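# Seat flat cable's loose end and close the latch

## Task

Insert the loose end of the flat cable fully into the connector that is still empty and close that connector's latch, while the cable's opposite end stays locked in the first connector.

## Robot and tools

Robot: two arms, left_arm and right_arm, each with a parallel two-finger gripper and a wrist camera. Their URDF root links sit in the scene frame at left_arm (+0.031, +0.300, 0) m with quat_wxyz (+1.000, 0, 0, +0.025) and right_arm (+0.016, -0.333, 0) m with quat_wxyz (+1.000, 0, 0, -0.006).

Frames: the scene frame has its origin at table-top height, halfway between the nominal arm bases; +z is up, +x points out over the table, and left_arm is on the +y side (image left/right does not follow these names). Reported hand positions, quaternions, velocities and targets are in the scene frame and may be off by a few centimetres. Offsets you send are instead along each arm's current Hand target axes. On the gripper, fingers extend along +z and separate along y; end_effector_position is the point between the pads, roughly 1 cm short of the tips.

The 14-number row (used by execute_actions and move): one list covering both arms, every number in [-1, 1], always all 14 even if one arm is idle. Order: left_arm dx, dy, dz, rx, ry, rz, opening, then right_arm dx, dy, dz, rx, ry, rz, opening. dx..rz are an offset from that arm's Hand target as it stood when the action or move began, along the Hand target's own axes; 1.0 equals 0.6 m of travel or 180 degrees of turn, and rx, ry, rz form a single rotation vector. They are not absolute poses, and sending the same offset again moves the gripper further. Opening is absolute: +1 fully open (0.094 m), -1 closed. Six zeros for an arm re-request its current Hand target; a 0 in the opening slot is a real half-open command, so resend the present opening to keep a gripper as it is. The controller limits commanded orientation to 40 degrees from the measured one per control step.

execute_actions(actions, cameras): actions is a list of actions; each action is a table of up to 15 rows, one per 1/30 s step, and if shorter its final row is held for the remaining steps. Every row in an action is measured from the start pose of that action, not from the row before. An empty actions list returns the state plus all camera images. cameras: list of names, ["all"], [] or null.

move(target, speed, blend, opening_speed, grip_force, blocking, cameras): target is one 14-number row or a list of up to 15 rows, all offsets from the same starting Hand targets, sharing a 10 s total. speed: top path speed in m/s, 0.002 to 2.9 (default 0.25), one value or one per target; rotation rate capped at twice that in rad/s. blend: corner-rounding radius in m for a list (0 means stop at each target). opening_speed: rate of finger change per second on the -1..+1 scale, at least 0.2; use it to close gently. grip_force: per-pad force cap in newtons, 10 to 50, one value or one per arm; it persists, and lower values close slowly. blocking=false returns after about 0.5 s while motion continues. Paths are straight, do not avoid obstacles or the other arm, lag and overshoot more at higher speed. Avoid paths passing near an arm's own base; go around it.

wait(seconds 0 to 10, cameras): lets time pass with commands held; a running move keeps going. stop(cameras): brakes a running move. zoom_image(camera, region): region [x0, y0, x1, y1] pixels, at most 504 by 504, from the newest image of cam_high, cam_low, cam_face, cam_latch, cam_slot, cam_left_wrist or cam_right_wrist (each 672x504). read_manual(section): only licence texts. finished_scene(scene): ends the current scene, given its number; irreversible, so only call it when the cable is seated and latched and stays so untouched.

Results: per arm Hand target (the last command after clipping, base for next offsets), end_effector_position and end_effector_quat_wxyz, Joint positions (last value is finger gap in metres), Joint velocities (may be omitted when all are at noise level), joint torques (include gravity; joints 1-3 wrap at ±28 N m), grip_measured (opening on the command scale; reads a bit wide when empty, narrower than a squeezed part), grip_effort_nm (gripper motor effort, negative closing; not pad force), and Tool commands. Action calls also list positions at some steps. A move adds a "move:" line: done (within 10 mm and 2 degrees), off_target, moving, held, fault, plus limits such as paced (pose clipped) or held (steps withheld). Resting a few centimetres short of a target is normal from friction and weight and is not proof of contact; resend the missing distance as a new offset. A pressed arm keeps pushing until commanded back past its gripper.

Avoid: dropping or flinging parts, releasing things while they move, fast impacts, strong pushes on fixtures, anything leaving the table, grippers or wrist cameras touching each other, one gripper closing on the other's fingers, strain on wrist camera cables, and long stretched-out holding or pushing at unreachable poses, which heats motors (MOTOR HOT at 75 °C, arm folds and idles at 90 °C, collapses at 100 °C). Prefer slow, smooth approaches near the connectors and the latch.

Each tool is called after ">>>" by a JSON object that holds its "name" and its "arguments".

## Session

>>> {"name": "execute_actions", "arguments": {"actions": []}}

>>> {"name": "zoom_image", "arguments": {"camera": "cam_slot", "region": [230, 100, 640, 440]}}

Scene clock: 0.00 s.
left_arm: end_effector_position=(+0.3983, +0.2692, +0.3316) grip_measured=+1.000 grip_effort_nm=n/a end_effector_quat_wxyz=(+0.697, +0.095, +0.689, -0.176) | right_arm: end_effector_position=(+0.3130, -0.3297, +0.3144) grip_measured=+1.000 grip_effort_nm=n/a end_effector_quat_wxyz=(+0.748, +0.060, +0.647, +0.135)
Joint positions: left_arm=[0.127 1.019 0.697 0.361 0.562 -0.132 0.094] | right_arm=[-0.099 0.575 0.387 0.347 -0.195 0.301 0.094]
Joint velocities: within noise
Joint torques (N m): no reading
Heat: left arm: 27 °C; right arm: 26 °C.
Hand target: left_arm +0.3966, +0.2689, +0.3397; +0.704, +0.098, +0.682, -0.174 | right_arm +0.3108, -0.3295, +0.3243; +0.757, +0.056, +0.638, +0.134
Tool commands: left_gripper/opening=+1.0 right_gripper/opening=+1.0

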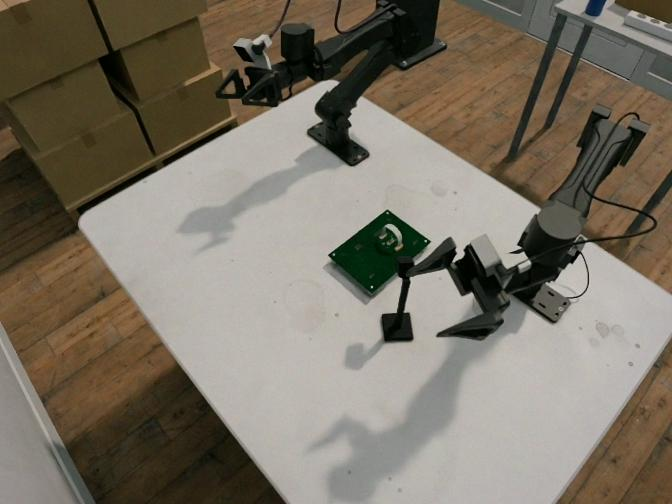

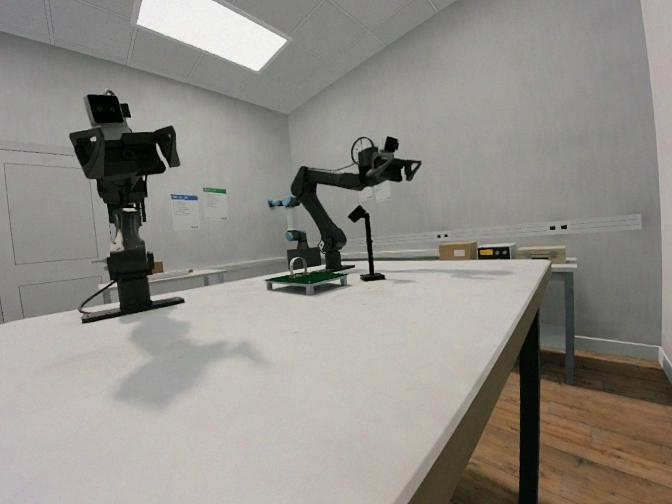

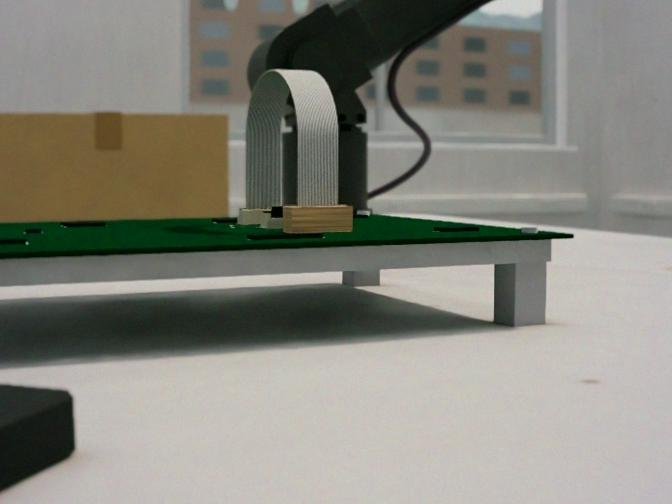

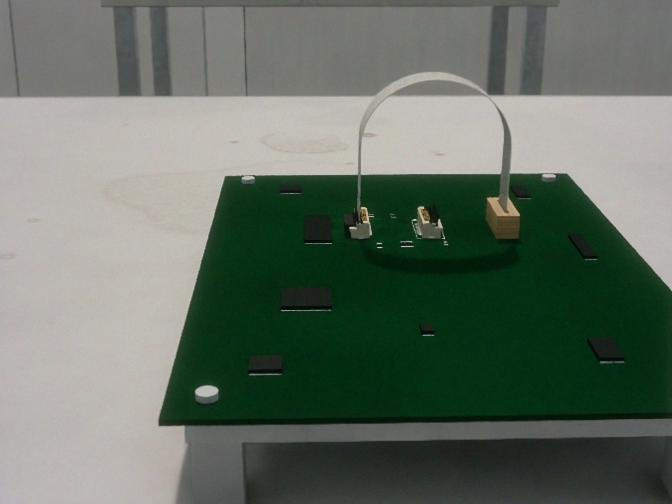

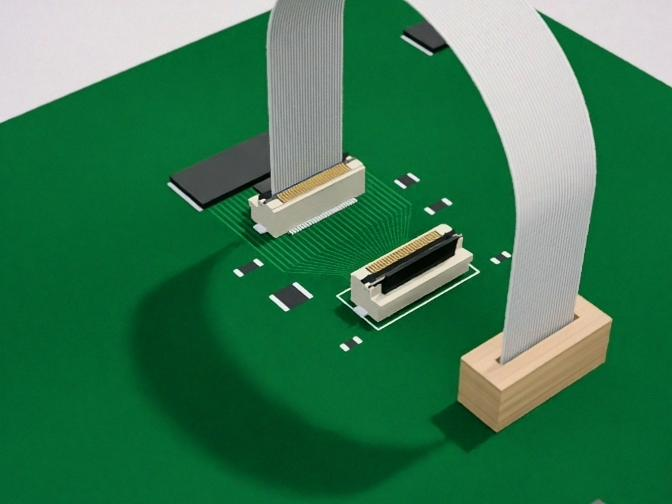

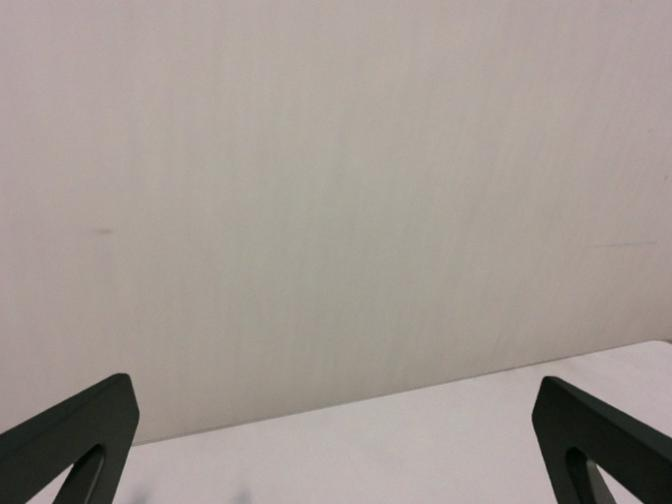

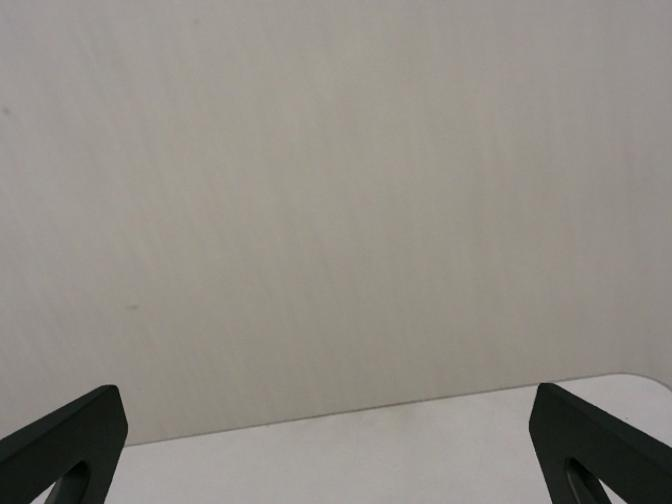

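Scaled by 1.229.

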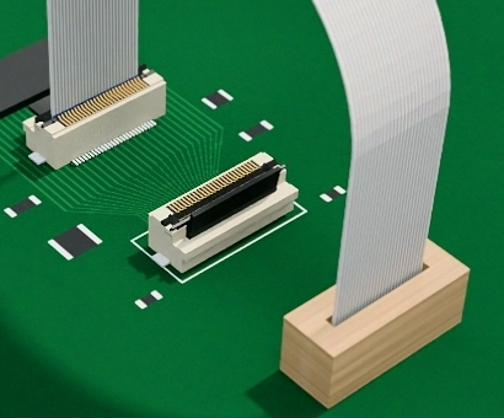

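>>> {"name": "move", "arguments": {"target": [[0,0,0,0,0,0,-1,0.3208,0.4052,-0.3117,0.0442,0.1195,-0.0822,-0.6],[0,0,0,0,0,0,-1,0.5118,0.5735,-0.3302,0.0442,0.1195,-0.0822,-0.6]], "speed": [0.5,0.25], "blend": [0.02,0], "cameras": ["cam_latch","cam_face","cam_right_wrist"]}}

Scene clock: 21.83 s.
left_arm: end_effector_position=(+0.3983, +0.2692, +0.3316) grip_measured=-0.997 grip_effort_nm=-0.19 end_effector_quat_wxyz=(+0.697, +0.095, +0.689, -0.176) | right_arm: end_effector_position=(+0.1154, +0.0600, +0.0799) grip_measured=-0.598 grip_effort_nm=-0.15 end_effector_quat_wxyz=(+0.607, -0.022, +0.795, -0.001)
Joint positions: left_arm=[0.127 1.019 0.697 0.361 0.562 -0.132 0] | right_arm=[1.77 2.36 1.64 -1.38 1.26 2.093 0.019]
Joint torques (N m): left_arm=[-0.01 -2.65 7.39 1.45 -0.01 -0.02] | right_arm=[-0.49 -12.41 5.93 -0.7 0.74 0.21]
Heat: left arm: 30 °C; right arm: 29 °C.
Hand target: left_arm +0.3966, +0.2689, +0.3397; +0.704, +0.098, +0.682, -0.174 | right_arm +0.1180, +0.0675, +0.0851; +0.630, +0.000, +0.777, +0.000
Off the commanded pose: left_arm 0.008 m, 1 deg | right_arm 0.009 m, 4 deg.
joint sent to its limit (right arm) — joint 6 (wrist roll), upper limit. The joint targets are off in orientation, not in position.
move: off_target (right_arm); blend cut to 0 m at target 1; limits=paced
Images, in order (width x height): cam_face 672x504, cam_latch 672x504, cam_right_wrist 672x504.

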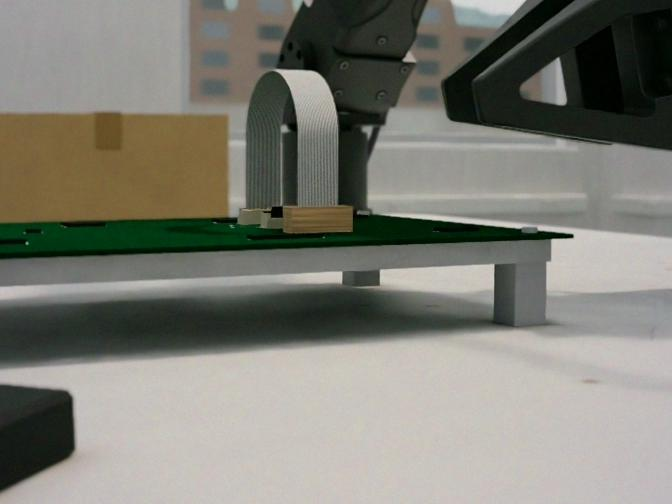

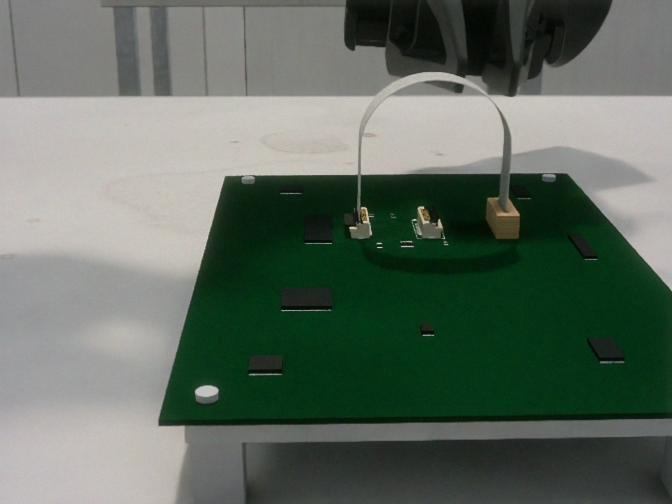

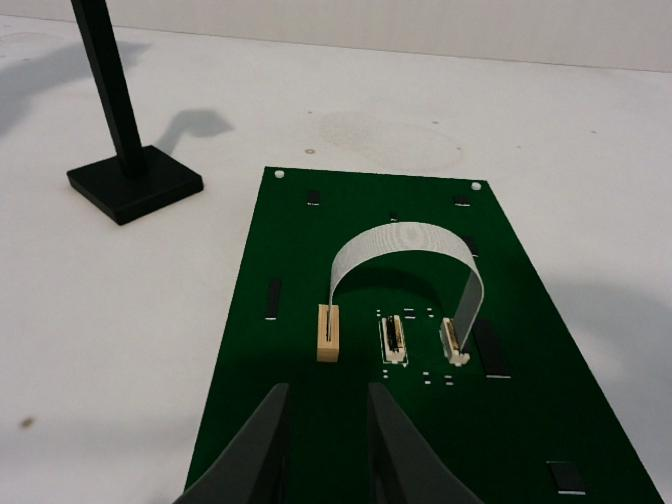

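>>> {"name": "move", "arguments": {"target": [0,0,0,0,0,0,-1,0.015,-0.008,0.1157,-0.0136,0,-0.0029,-0.6], "speed": 0.12, "cameras": ["cam_latch","cam_face","cam_slot","cam_right_wrist"]}}

Scene clock: 33.87 s.
left_arm: end_effector_position=(+0.3983, +0.2692, +0.3316) grip_measured=-0.997 grip_effort_nm=-0.19 end_effector_quat_wxyz=(+0.697, +0.095, +0.689, -0.176) | right_arm: end_effector_position=(+0.1820, +0.0611, +0.0599) grip_measured=-0.599 grip_effort_nm=-0.11 end_effector_quat_wxyz=(+0.637, -0.033, +0.770, -0.010)
Joint positions: left_arm=[0.127 1.019 0.697 0.361 0.562 -0.132 0] | right_arm=[1.609 2.276 1.372 -0.667 1.382 1.514 0.019]
Joint torques (N m): left_arm=[0.01 -2.59 7.41 1.44 0 -0.01] | right_arm=[-0.64 -15.39 3.04 0.82 0.32 0.01]
Heat: left arm: 31 °C; right arm: 28 °C.
Hand target: left_arm +0.3966, +0.2689, +0.3397; +0.704, +0.098, +0.682, -0.174 | right_arm +0.1842, +0.0627, +0.0619; +0.630, -0.017, +0.777, +0.014
Off the commanded pose: left_arm 0.008 m, 1 deg | right_arm 0.003 m, 4 deg.
move: off_target (right_arm)
Images, in order (width x height): cam_face 672x504, cam_latch 672x504, cam_slot 672x504, cam_right_wrist 672x504.

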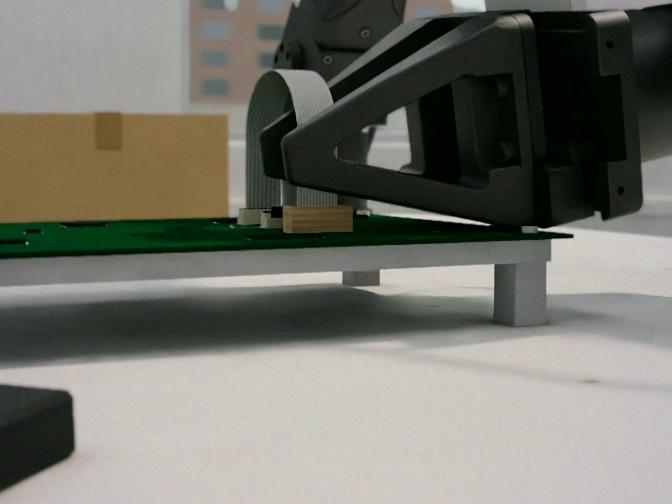

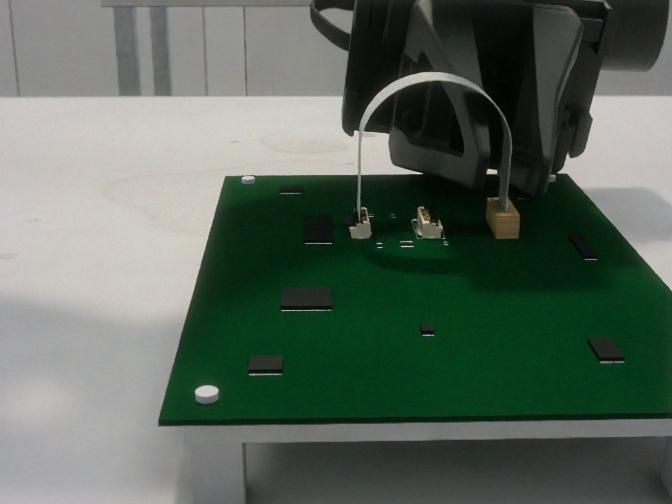

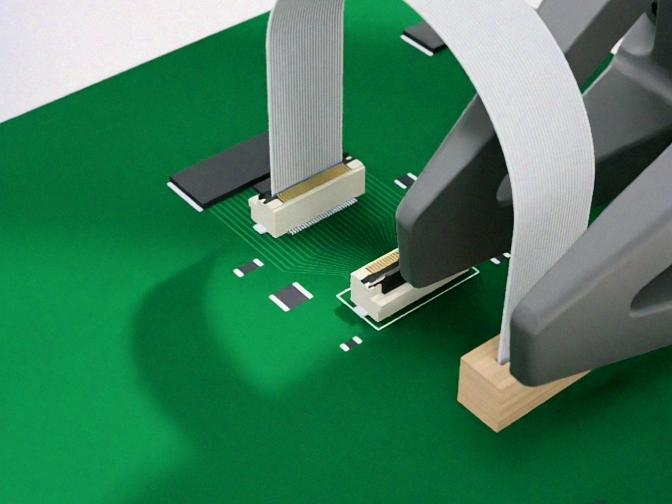

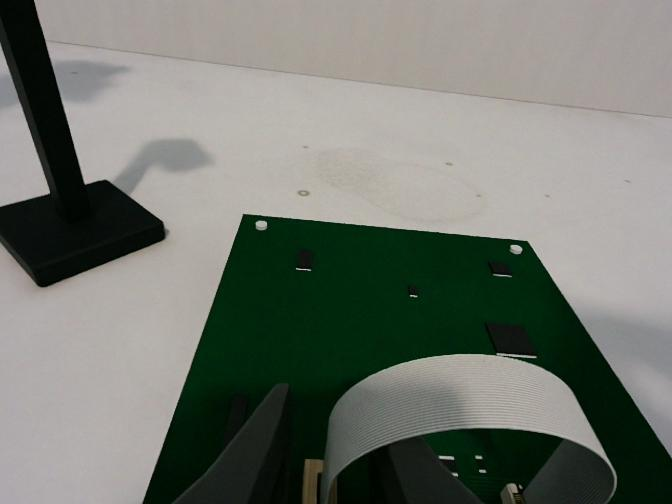

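>>> {"name": "move", "arguments": {"target": [[0,0,0,0,0,0,-1,0,0,0,0,0.006,0.015,-0.6],[0,0,0,0,0,0,-1,0,0,0,0,0.006,0.015,-1],[0,0,0,0,0,0,-1,-0.049,0,-0.0103,0,0.006,0.015,-1],[0,0,0,0,0,0,-1,-0.0493,-0.0383,-0.012,0,0.006,0.015,-1]], "speed": 0.08, "grip_force": 30, "blend": [0,0,0.004,0], "cameras": ["cam_latch","cam_face","cam_slot","cam_right_wrist"]}}

>>> {"name": "zoom_image", "arguments": {"camera": "cam_slot", "region": [300, 100, 540, 340]}}

>>> {"name": "zoom_image", "arguments": {"camera": "cam_latch", "region": [370, 130, 500, 250]}}

Scene clock: 55.10 s.
left_arm: end_effector_position=(+0.3983, +0.2692, +0.3316) grip_measured=-0.997 grip_effort_nm=-0.19 end_effector_quat_wxyz=(+0.697, +0.095, +0.689, -0.176) | right_arm: end_effector_position=(+0.1824, +0.0409, +0.0740) grip_measured=-0.970 grip_effort_nm=-0.69 end_effector_quat_wxyz=(+0.614, -0.016, +0.789, +0.010)
Joint positions: left_arm=[0.127 1.019 0.697 0.361 0.562 -0.132 0] | right_arm=[1.603 2.141 1.252 -0.622 1.322 1.504 0.001]
Joint torques (N m): left_arm=[-0.08 -2.58 7.34 1.43 0 -0.02] | right_arm=[-0.23 -17.01 3.25 0.44 0.69 0.12]
Heat: left arm: 32 °C; right arm: 31 °C.
Hand target: left_arm +0.3966, +0.2689, +0.3397; +0.704, +0.098, +0.682, -0.174 | right_arm +0.1842, +0.0396, +0.0923; +0.622, +0.002, +0.783, +0.028
Off the commanded pose: left_arm 0.008 m, 1 deg | right_arm 0.019 m, 3 deg.
grip_force (N): 30, 30
move: off_target (right_arm); target 2's new opening was sent with right_arm's hand 0.004 m and 5 deg from that target
Images, in order (width x height): cam_face 672x504, cam_latch 672x504, cam_slot 672x504, cam_right_wrist 672x504.

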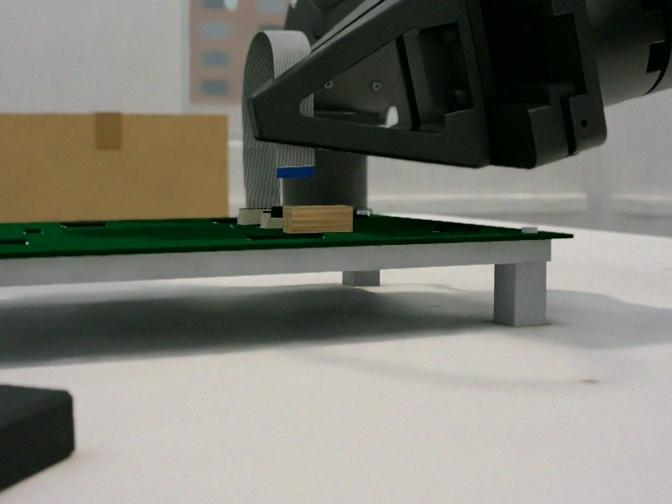

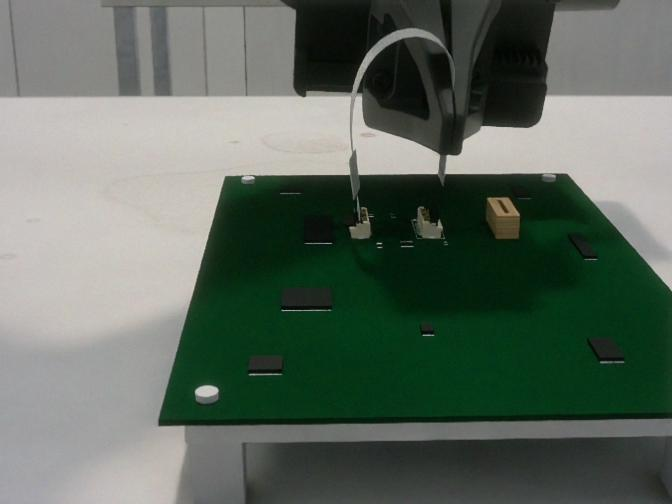

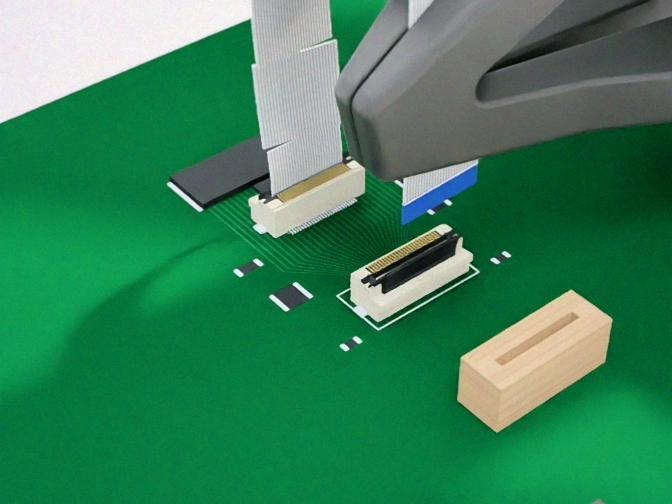

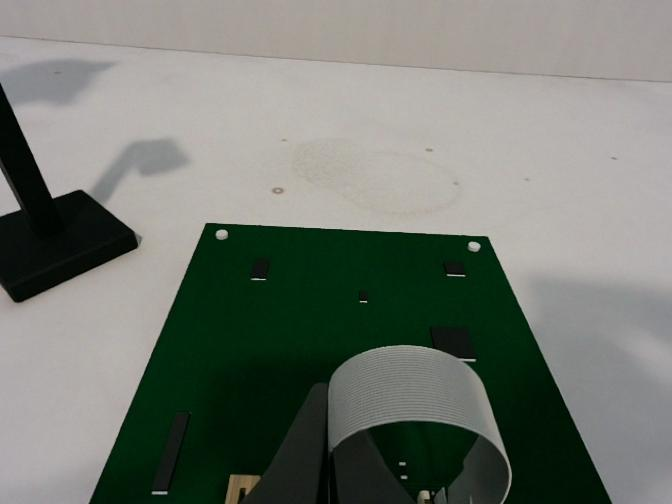

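Scaled by 2.100.

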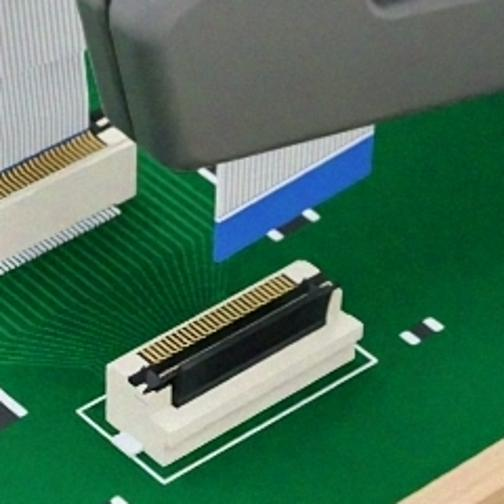

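Scaled by 3.877.

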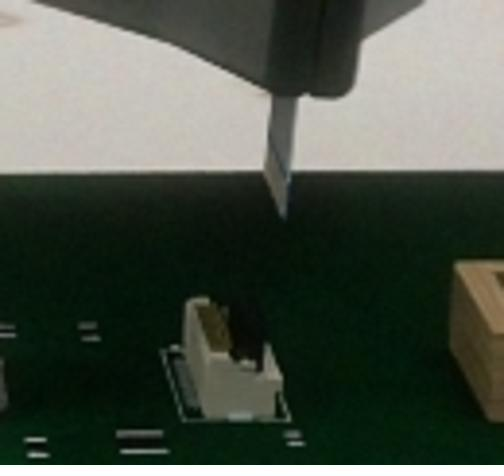

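>>> {"name": "move", "arguments": {"target": [[0,0,0,0,0,0,-1,-0.0103,-0.0053,-0.0003,0.007,0,-0.0104,-1],[0,0,0,0,0,0,-1,0.048,-0.0082,0.0133,0.007,0,-0.0104,-1]], "speed": 0.05, "blend": [0.002,0], "cameras": ["cam_latch","cam_slot"]}}

>>> {"name": "zoom_image", "arguments": {"camera": "cam_slot", "region": [300, 100, 540, 340]}}

>>> {"name": "zoom_image", "arguments": {"camera": "cam_latch", "region": [370, 150, 490, 250]}}

Scene clock: 69.47 s.
left_arm: end_effector_position=(+0.3983, +0.2692, +0.3316) grip_measured=-0.997 grip_effort_nm=-0.19 end_effector_quat_wxyz=(+0.697, +0.095, +0.689, -0.176) | right_arm: end_effector_position=(+0.1823, +0.0403, +0.0668) grip_measured=-0.970 grip_effort_nm=-0.69 end_effector_quat_wxyz=(+0.613, -0.008, +0.790, +0.013)
Joint positions: left_arm=[0.127 1.019 0.697 0.361 0.562 -0.132 0] | right_arm=[1.603 2.161 1.252 -0.618 1.321 1.537 0.001]
Joint torques (N m): left_arm=[-0.02 -2.63 7.36 1.43 -0.01 -0.02] | right_arm=[-0.7 -10.74 2.99 0.44 0.68 0.21]
Heat: left arm: 32 °C; right arm: 34 °C.
Hand target: left_arm +0.3966, +0.2689, +0.3397; +0.704, +0.098, +0.682, -0.174 | right_arm +0.1856, +0.0361, +0.0622; +0.622, -0.004, +0.783, +0.010
Off the commanded pose: left_arm 0.008 m, 1 deg | right_arm 0.007 m, 1 deg.
grip_force (N): 30, 30
move: done
Images, in order (width x height): cam_latch 672x504, cam_slot 672x504.

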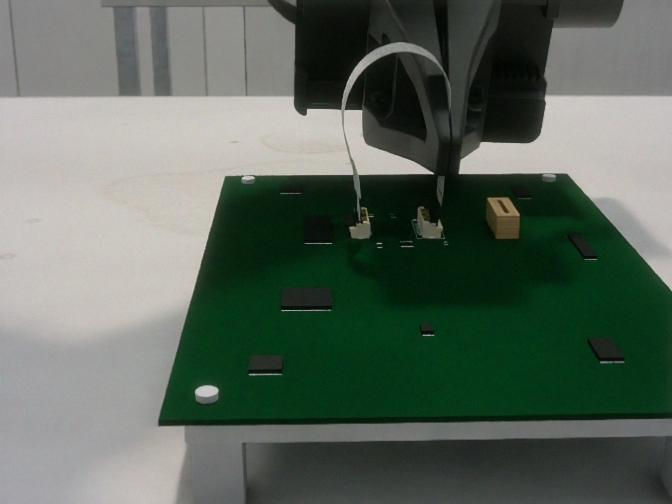

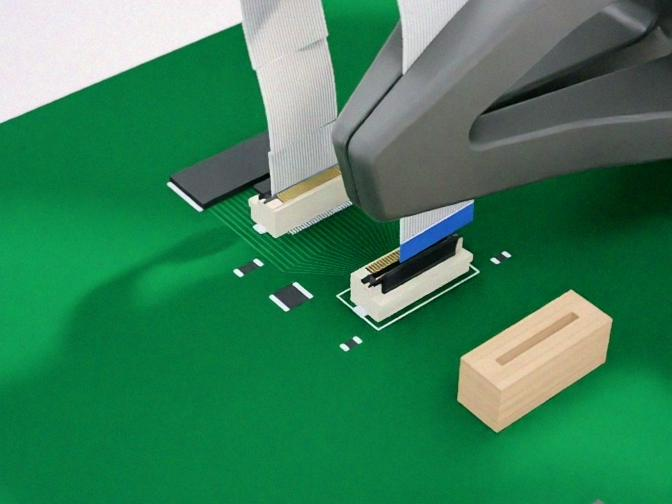

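Scaled by 2.100.

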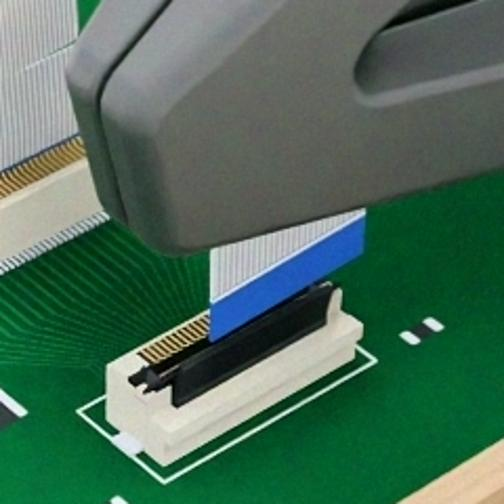

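Scaled by 4.200.

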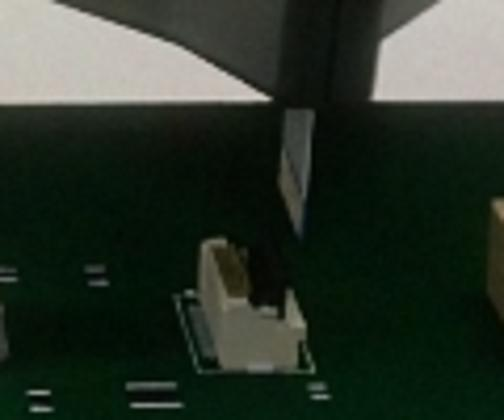

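>>> {"name": "move", "arguments": {"target": [[0,0,0,0,0,0,-1,-0.0505,-0.0065,-0.003,0,0,0,-1],[0,0,0,0,0,0,-1,-0.002,-0.008,0.0075,0,0,0,-1]], "speed": 0.05, "blend": [0.002,0], "cameras": ["cam_latch","cam_slot"]}}

>>> {"name": "zoom_image", "arguments": {"camera": "cam_slot", "region": [300, 100, 540, 340]}}

>>> {"name": "zoom_image", "arguments": {"camera": "cam_latch", "region": [370, 150, 490, 250]}}

Scene clock: 77.37 s.
left_arm: end_effector_position=(+0.3983, +0.2692, +0.3316) grip_measured=-0.997 grip_effort_nm=-0.19 end_effector_quat_wxyz=(+0.697, +0.095, +0.689, -0.176) | right_arm: end_effector_position=(+0.1869, +0.0359, +0.0670) grip_measured=-0.970 grip_effort_nm=-0.69 end_effector_quat_wxyz=(+0.613, -0.002, +0.790, +0.019)
Joint positions: left_arm=[0.127 1.019 0.697 0.361 0.562 -0.132 0] | right_arm=[1.591 2.136 1.209 -0.548 1.319 1.501 0.001]
Joint torques (N m): left_arm=[-0.05 -2.65 7.36 1.43 -0.02 -0.01] | right_arm=[-0.68 -10.4 3.18 0.54 0.74 0]
Heat: left arm: 32 °C; right arm: 33 °C.
Hand target: left_arm +0.3966, +0.2689, +0.3397; +0.704, +0.098, +0.682, -0.174 | right_arm +0.1903, +0.0315, +0.0624; +0.622, -0.004, +0.783, +0.010
Off the commanded pose: left_arm 0.008 m, 1 deg | right_arm 0.007 m, 2 deg.
grip_force (N): 30, 30
move: done
Images, in order (width x height): cam_latch 672x504, cam_slot 672x504.

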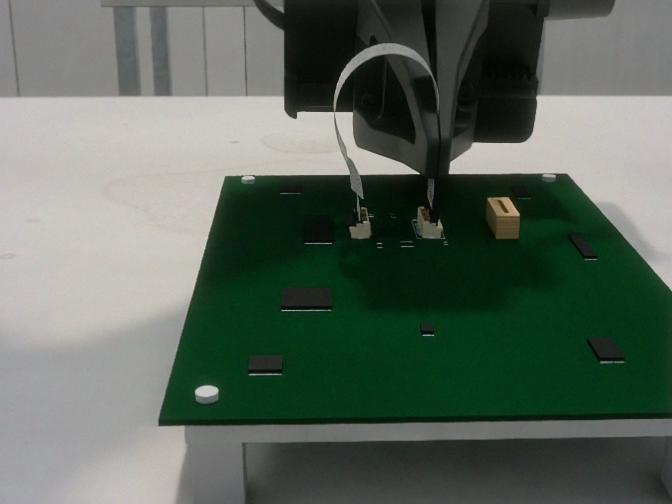

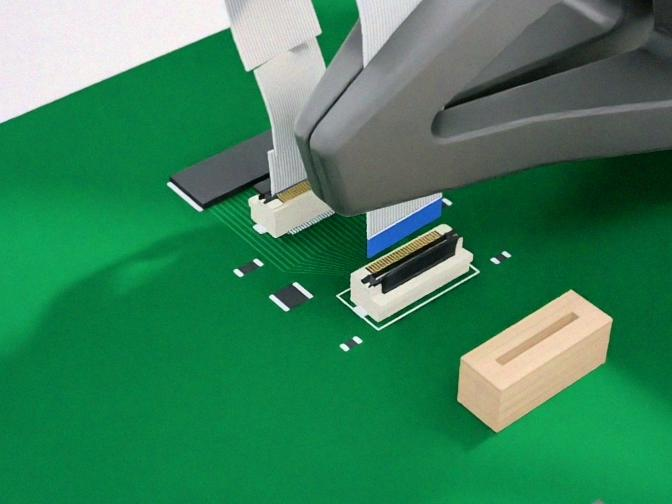

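Scaled by 2.100.

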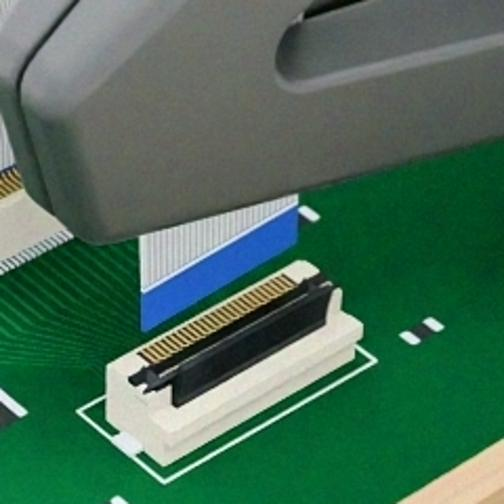

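Scaled by 4.200.

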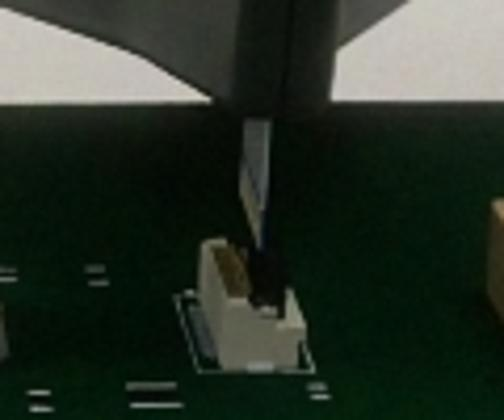

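>>> {"name": "move", "arguments": {"target": [[0,0,0,0,0,0,-1,-0.0445,-0.0003,-0.0235,0,0,0,-1],[0,0,0,0,0,0,-1,0.0045,-0.0016,-0.0125,0,0,0,-1]], "speed": 0.05, "blend": [0.002,0], "cameras": ["cam_latch","cam_slot"]}}

>>> {"name": "zoom_image", "arguments": {"camera": "cam_slot", "region": [300, 100, 540, 340]}}

>>> {"name": "zoom_image", "arguments": {"camera": "cam_latch", "region": [370, 150, 490, 250]}}

Scene clock: 85.50 s.
left_arm: end_effector_position=(+0.3983, +0.2692, +0.3316) grip_measured=-0.997 grip_effort_nm=-0.19 end_effector_quat_wxyz=(+0.697, +0.095, +0.689, -0.176) | right_arm: end_effector_position=(+0.1840, +0.0256, +0.0609) grip_measured=-0.970 grip_effort_nm=-0.69 end_effector_quat_wxyz=(+0.613, -0.011, +0.790, -0.001)
Joint positions: left_arm=[0.127 1.019 0.697 0.361 0.562 -0.132 0] | right_arm=[1.599 2.153 1.209 -0.642 1.319 1.571 0.001]
Joint torques (N m): left_arm=[-0.08 -2.61 7.39 1.43 -0.01 -0.01] | right_arm=[0.8 -10.52 4.68 0.38 0.7 0.24]
Heat: left arm: 33 °C; right arm: 33 °C.
Hand target: left_arm +0.3966, +0.2689, +0.3397; +0.704, +0.098, +0.682, -0.174 | right_arm +0.1824, +0.0305, +0.0615; +0.622, -0.004, +0.783, +0.010
Off the commanded pose: left_arm 0.008 m, 1 deg | right_arm 0.005 m, 2 deg.
grip_force (N): 30, 30
move: done
Images, in order (width x height): cam_latch 672x504, cam_slot 672x504.

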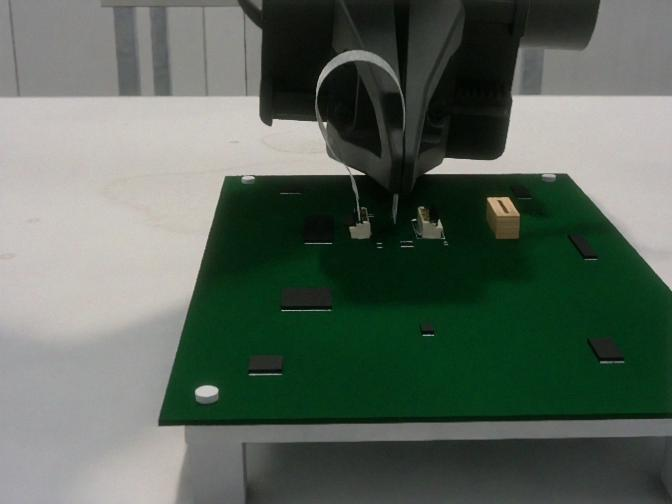

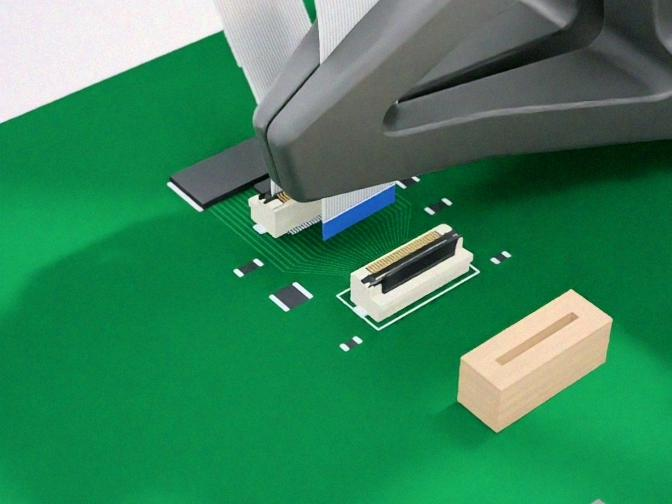

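Scaled by 2.100.

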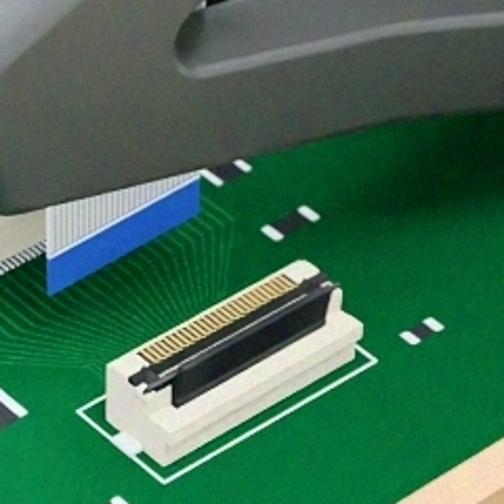

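Scaled by 4.200.

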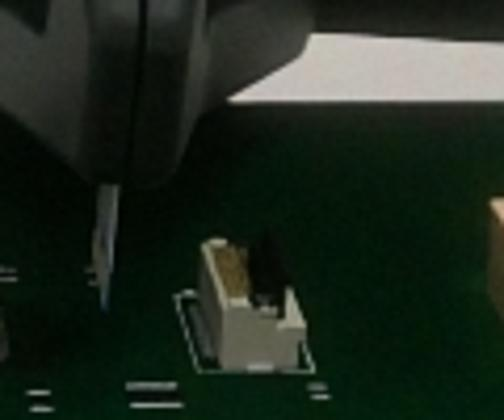

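>>> {"name": "move", "arguments": {"target": [[0,0,0,0,0,0,-1,-0.0487,0.0153,-0.0097,0,0,0,-1],[0,0,0,0,0,0,-1,-0.0057,0.015,0.0003,0,0,0,-1]], "speed": 0.05, "blend": [0.002,0], "cameras": ["cam_latch","cam_slot"]}}

>>> {"name": "zoom_image", "arguments": {"camera": "cam_slot", "region": [300, 100, 540, 340]}}

>>> {"name": "zoom_image", "arguments": {"camera": "cam_latch", "region": [370, 150, 490, 250]}}

Scene clock: 95.83 s.
left_arm: end_effector_position=(+0.3983, +0.2692, +0.3316) grip_measured=-0.997 grip_effort_nm=-0.19 end_effector_quat_wxyz=(+0.697, +0.095, +0.689, -0.176) | right_arm: end_effector_position=(+0.1839, +0.0353, +0.0645) grip_measured=-0.970 grip_effort_nm=-0.69 end_effector_quat_wxyz=(+0.613, -0.008, +0.790, +0.003)
Joint positions: left_arm=[0.127 1.019 0.697 0.361 0.562 -0.132 0] | right_arm=[1.599 2.169 1.257 -0.663 1.319 1.571 0.001]
Joint torques (N m): left_arm=[-0.05 -2.61 7.36 1.43 -0.01 -0.03] | right_arm=[0.49 -10.85 4.6 0.38 0.74 0.09]
Heat: left arm: 33 °C; right arm: 32 °C.
Hand target: left_arm +0.3966, +0.2689, +0.3397; +0.704, +0.098, +0.682, -0.174 | right_arm +0.1832, +0.0394, +0.0648; +0.622, -0.004, +0.783, +0.010
Off the commanded pose: left_arm 0.008 m, 1 deg | right_arm 0.004 m, 2 deg.
grip_force (N): 30, 30
move: done
Images, in order (width x height): cam_latch 672x504, cam_slot 672x504.

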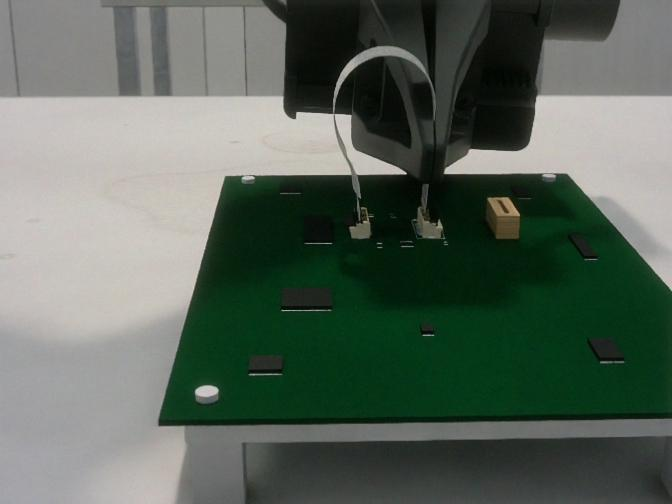

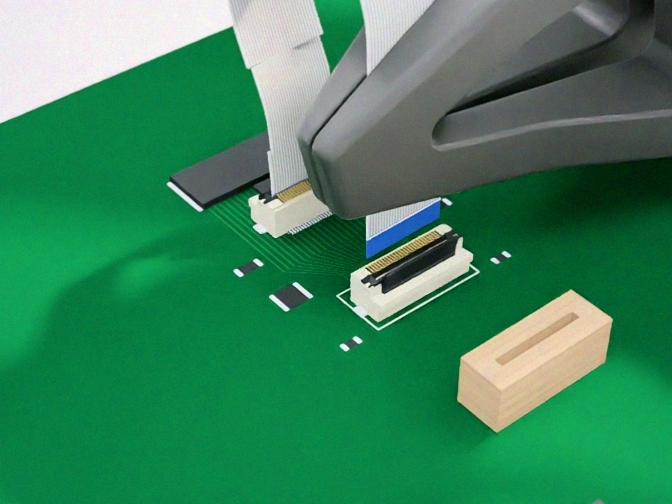

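Scaled by 2.100.

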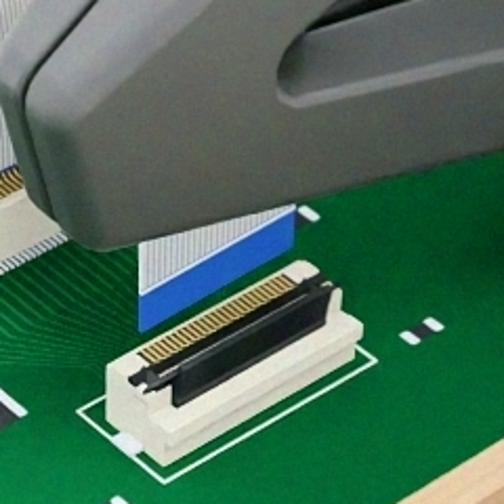

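Scaled by 4.200.

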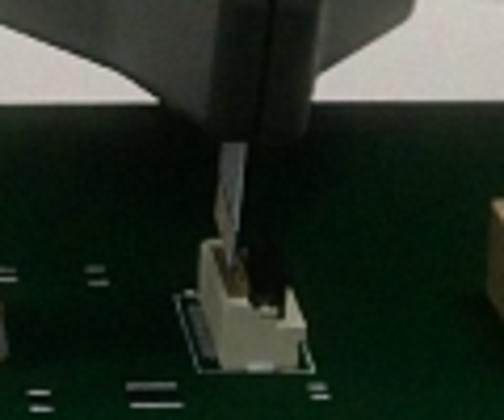

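>>> {"name": "move", "arguments": {"target": [0,0,0,0,0,0,-1,-0.0005,0.006,0.0016,0,0,0,-1], "speed": 0.05, "cameras": ["cam_latch","cam_slot"]}}

>>> {"name": "zoom_image", "arguments": {"camera": "cam_slot", "region": [300, 100, 540, 340]}}

>>> {"name": "zoom_image", "arguments": {"camera": "cam_latch", "region": [370, 150, 490, 250]}}

Scene clock: 100.80 s.
left_arm: end_effector_position=(+0.3983, +0.2692, +0.3316) grip_measured=-0.997 grip_effort_nm=-0.19 end_effector_quat_wxyz=(+0.697, +0.095, +0.689, -0.176) | right_arm: end_effector_position=(+0.1839, +0.0356, +0.0626) grip_measured=-0.970 grip_effort_nm=-0.69 end_effector_quat_wxyz=(+0.613, -0.009, +0.790, +0.003)
Joint positions: left_arm=[0.127 1.019 0.697 0.361 0.562 -0.132 0] | right_arm=[1.599 2.175 1.257 -0.658 1.319 1.57 0.001]
Joint torques (N m): left_arm=[-0.03 -2.59 7.35 1.43 0 -0.03] | right_arm=[0.28 -10.65 5.72 0.37 0.72 0.02]
Heat: left arm: 33 °C; right arm: 32 °C.
Hand target: left_arm +0.3966, +0.2689, +0.3397; +0.704, +0.098, +0.682, -0.174 | right_arm +0.1841, +0.0430, +0.0650; +0.622, -0.004, +0.783, +0.010
Off the commanded pose: left_arm 0.008 m, 1 deg | right_arm 0.008 m, 2 deg.
grip_force (N): 30, 30
move: done
Images, in order (width x height): cam_latch 672x504, cam_slot 672x504.

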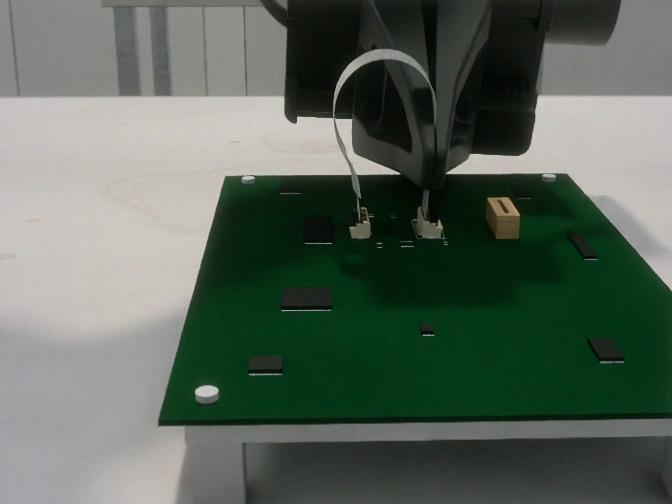

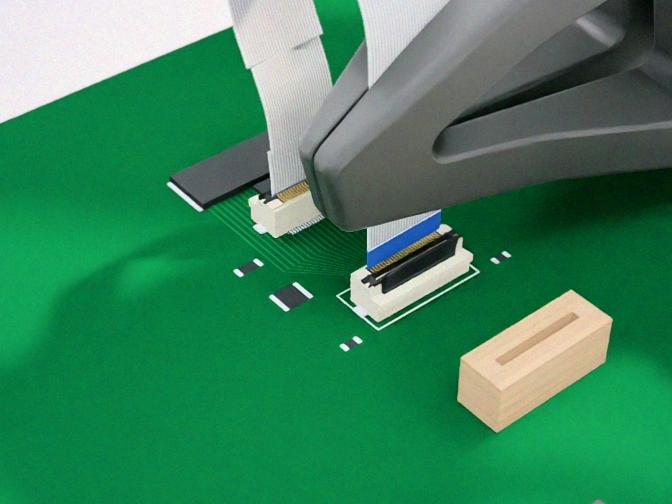

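Scaled by 2.100.

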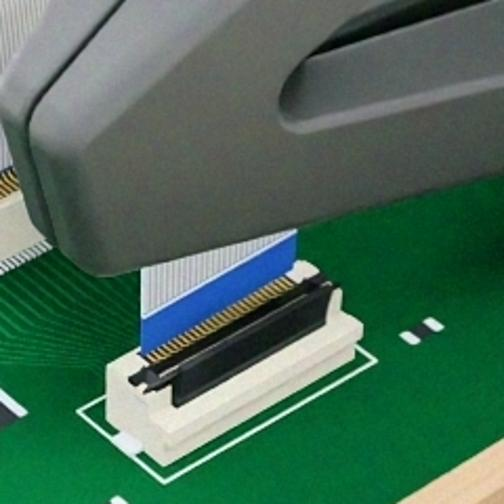

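Scaled by 4.200.

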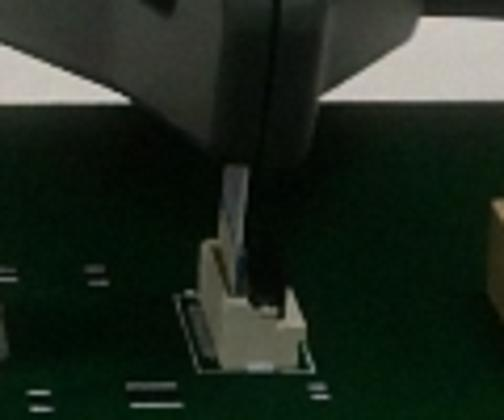

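>>> {"name": "move", "arguments": {"target": [0,0,0,0,0,0,-1,-0.004,0.008,-0.001,0,0,0,-1], "speed": 0.05, "cameras": ["cam_latch","cam_slot"]}}

>>> {"name": "zoom_image", "arguments": {"camera": "cam_slot", "region": [300, 100, 540, 340]}}

>>> {"name": "zoom_image", "arguments": {"camera": "cam_latch", "region": [370, 150, 490, 250]}}

Scene clock: 105.97 s.
left_arm: end_effector_position=(+0.3983, +0.2692, +0.3316) grip_measured=-0.997 grip_effort_nm=-0.19 end_effector_quat_wxyz=(+0.697, +0.095, +0.689, -0.176) | right_arm: end_effector_position=(+0.1838, +0.0407, +0.0646) grip_measured=-0.970 grip_effort_nm=-0.69 end_effector_quat_wxyz=(+0.613, -0.006, +0.790, +0.007)
Joint positions: left_arm=[0.127 1.019 0.697 0.361 0.562 -0.132 0] | right_arm=[1.599 2.18 1.277 -0.658 1.319 1.565 0.001]
Joint torques (N m): left_arm=[-0.03 -2.56 7.35 1.43 -0.01 -0.03] | right_arm=[0.23 -10.56 6.09 0.26 0.7 -0.02]
Heat: left arm: 33 °C; right arm: 32 °C.
Hand target: left_arm +0.3966, +0.2689, +0.3397; +0.704, +0.098, +0.682, -0.174 | right_arm +0.1840, +0.0478, +0.0674; +0.622, -0.004, +0.783, +0.010
Off the commanded pose: left_arm 0.008 m, 1 deg | right_arm 0.008 m, 1 deg.
grip_force (N): 30, 30
move: done
Images, in order (width x height): cam_latch 672x504, cam_slot 672x504.

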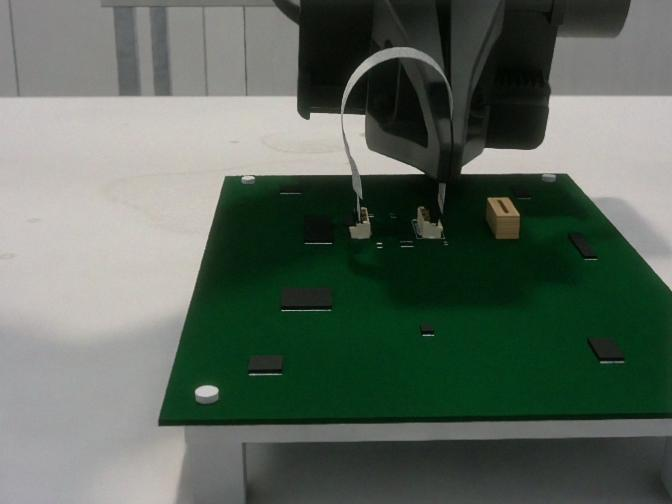

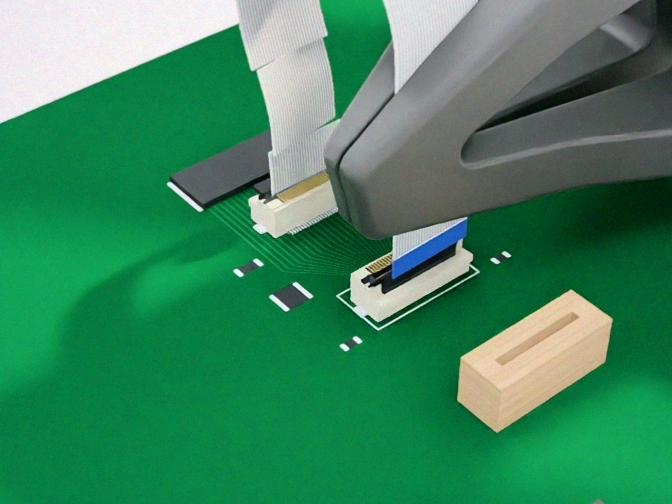

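Scaled by 2.100.

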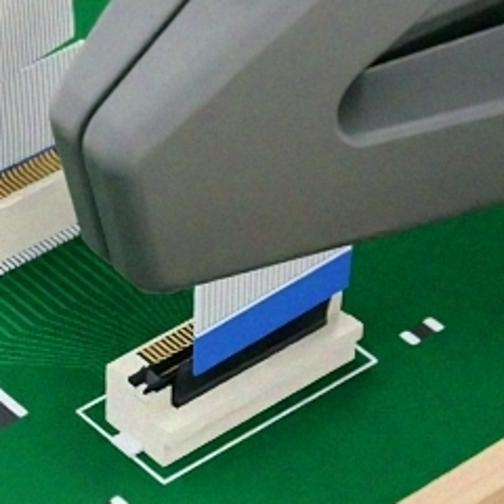

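Scaled by 4.200.

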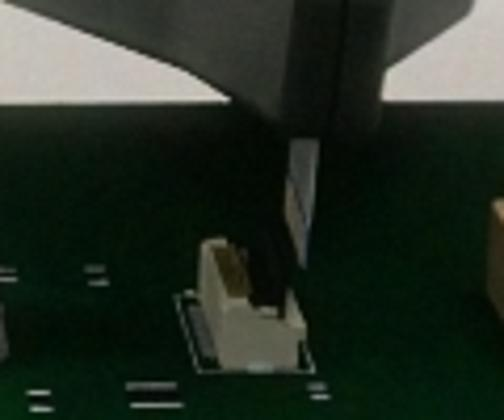

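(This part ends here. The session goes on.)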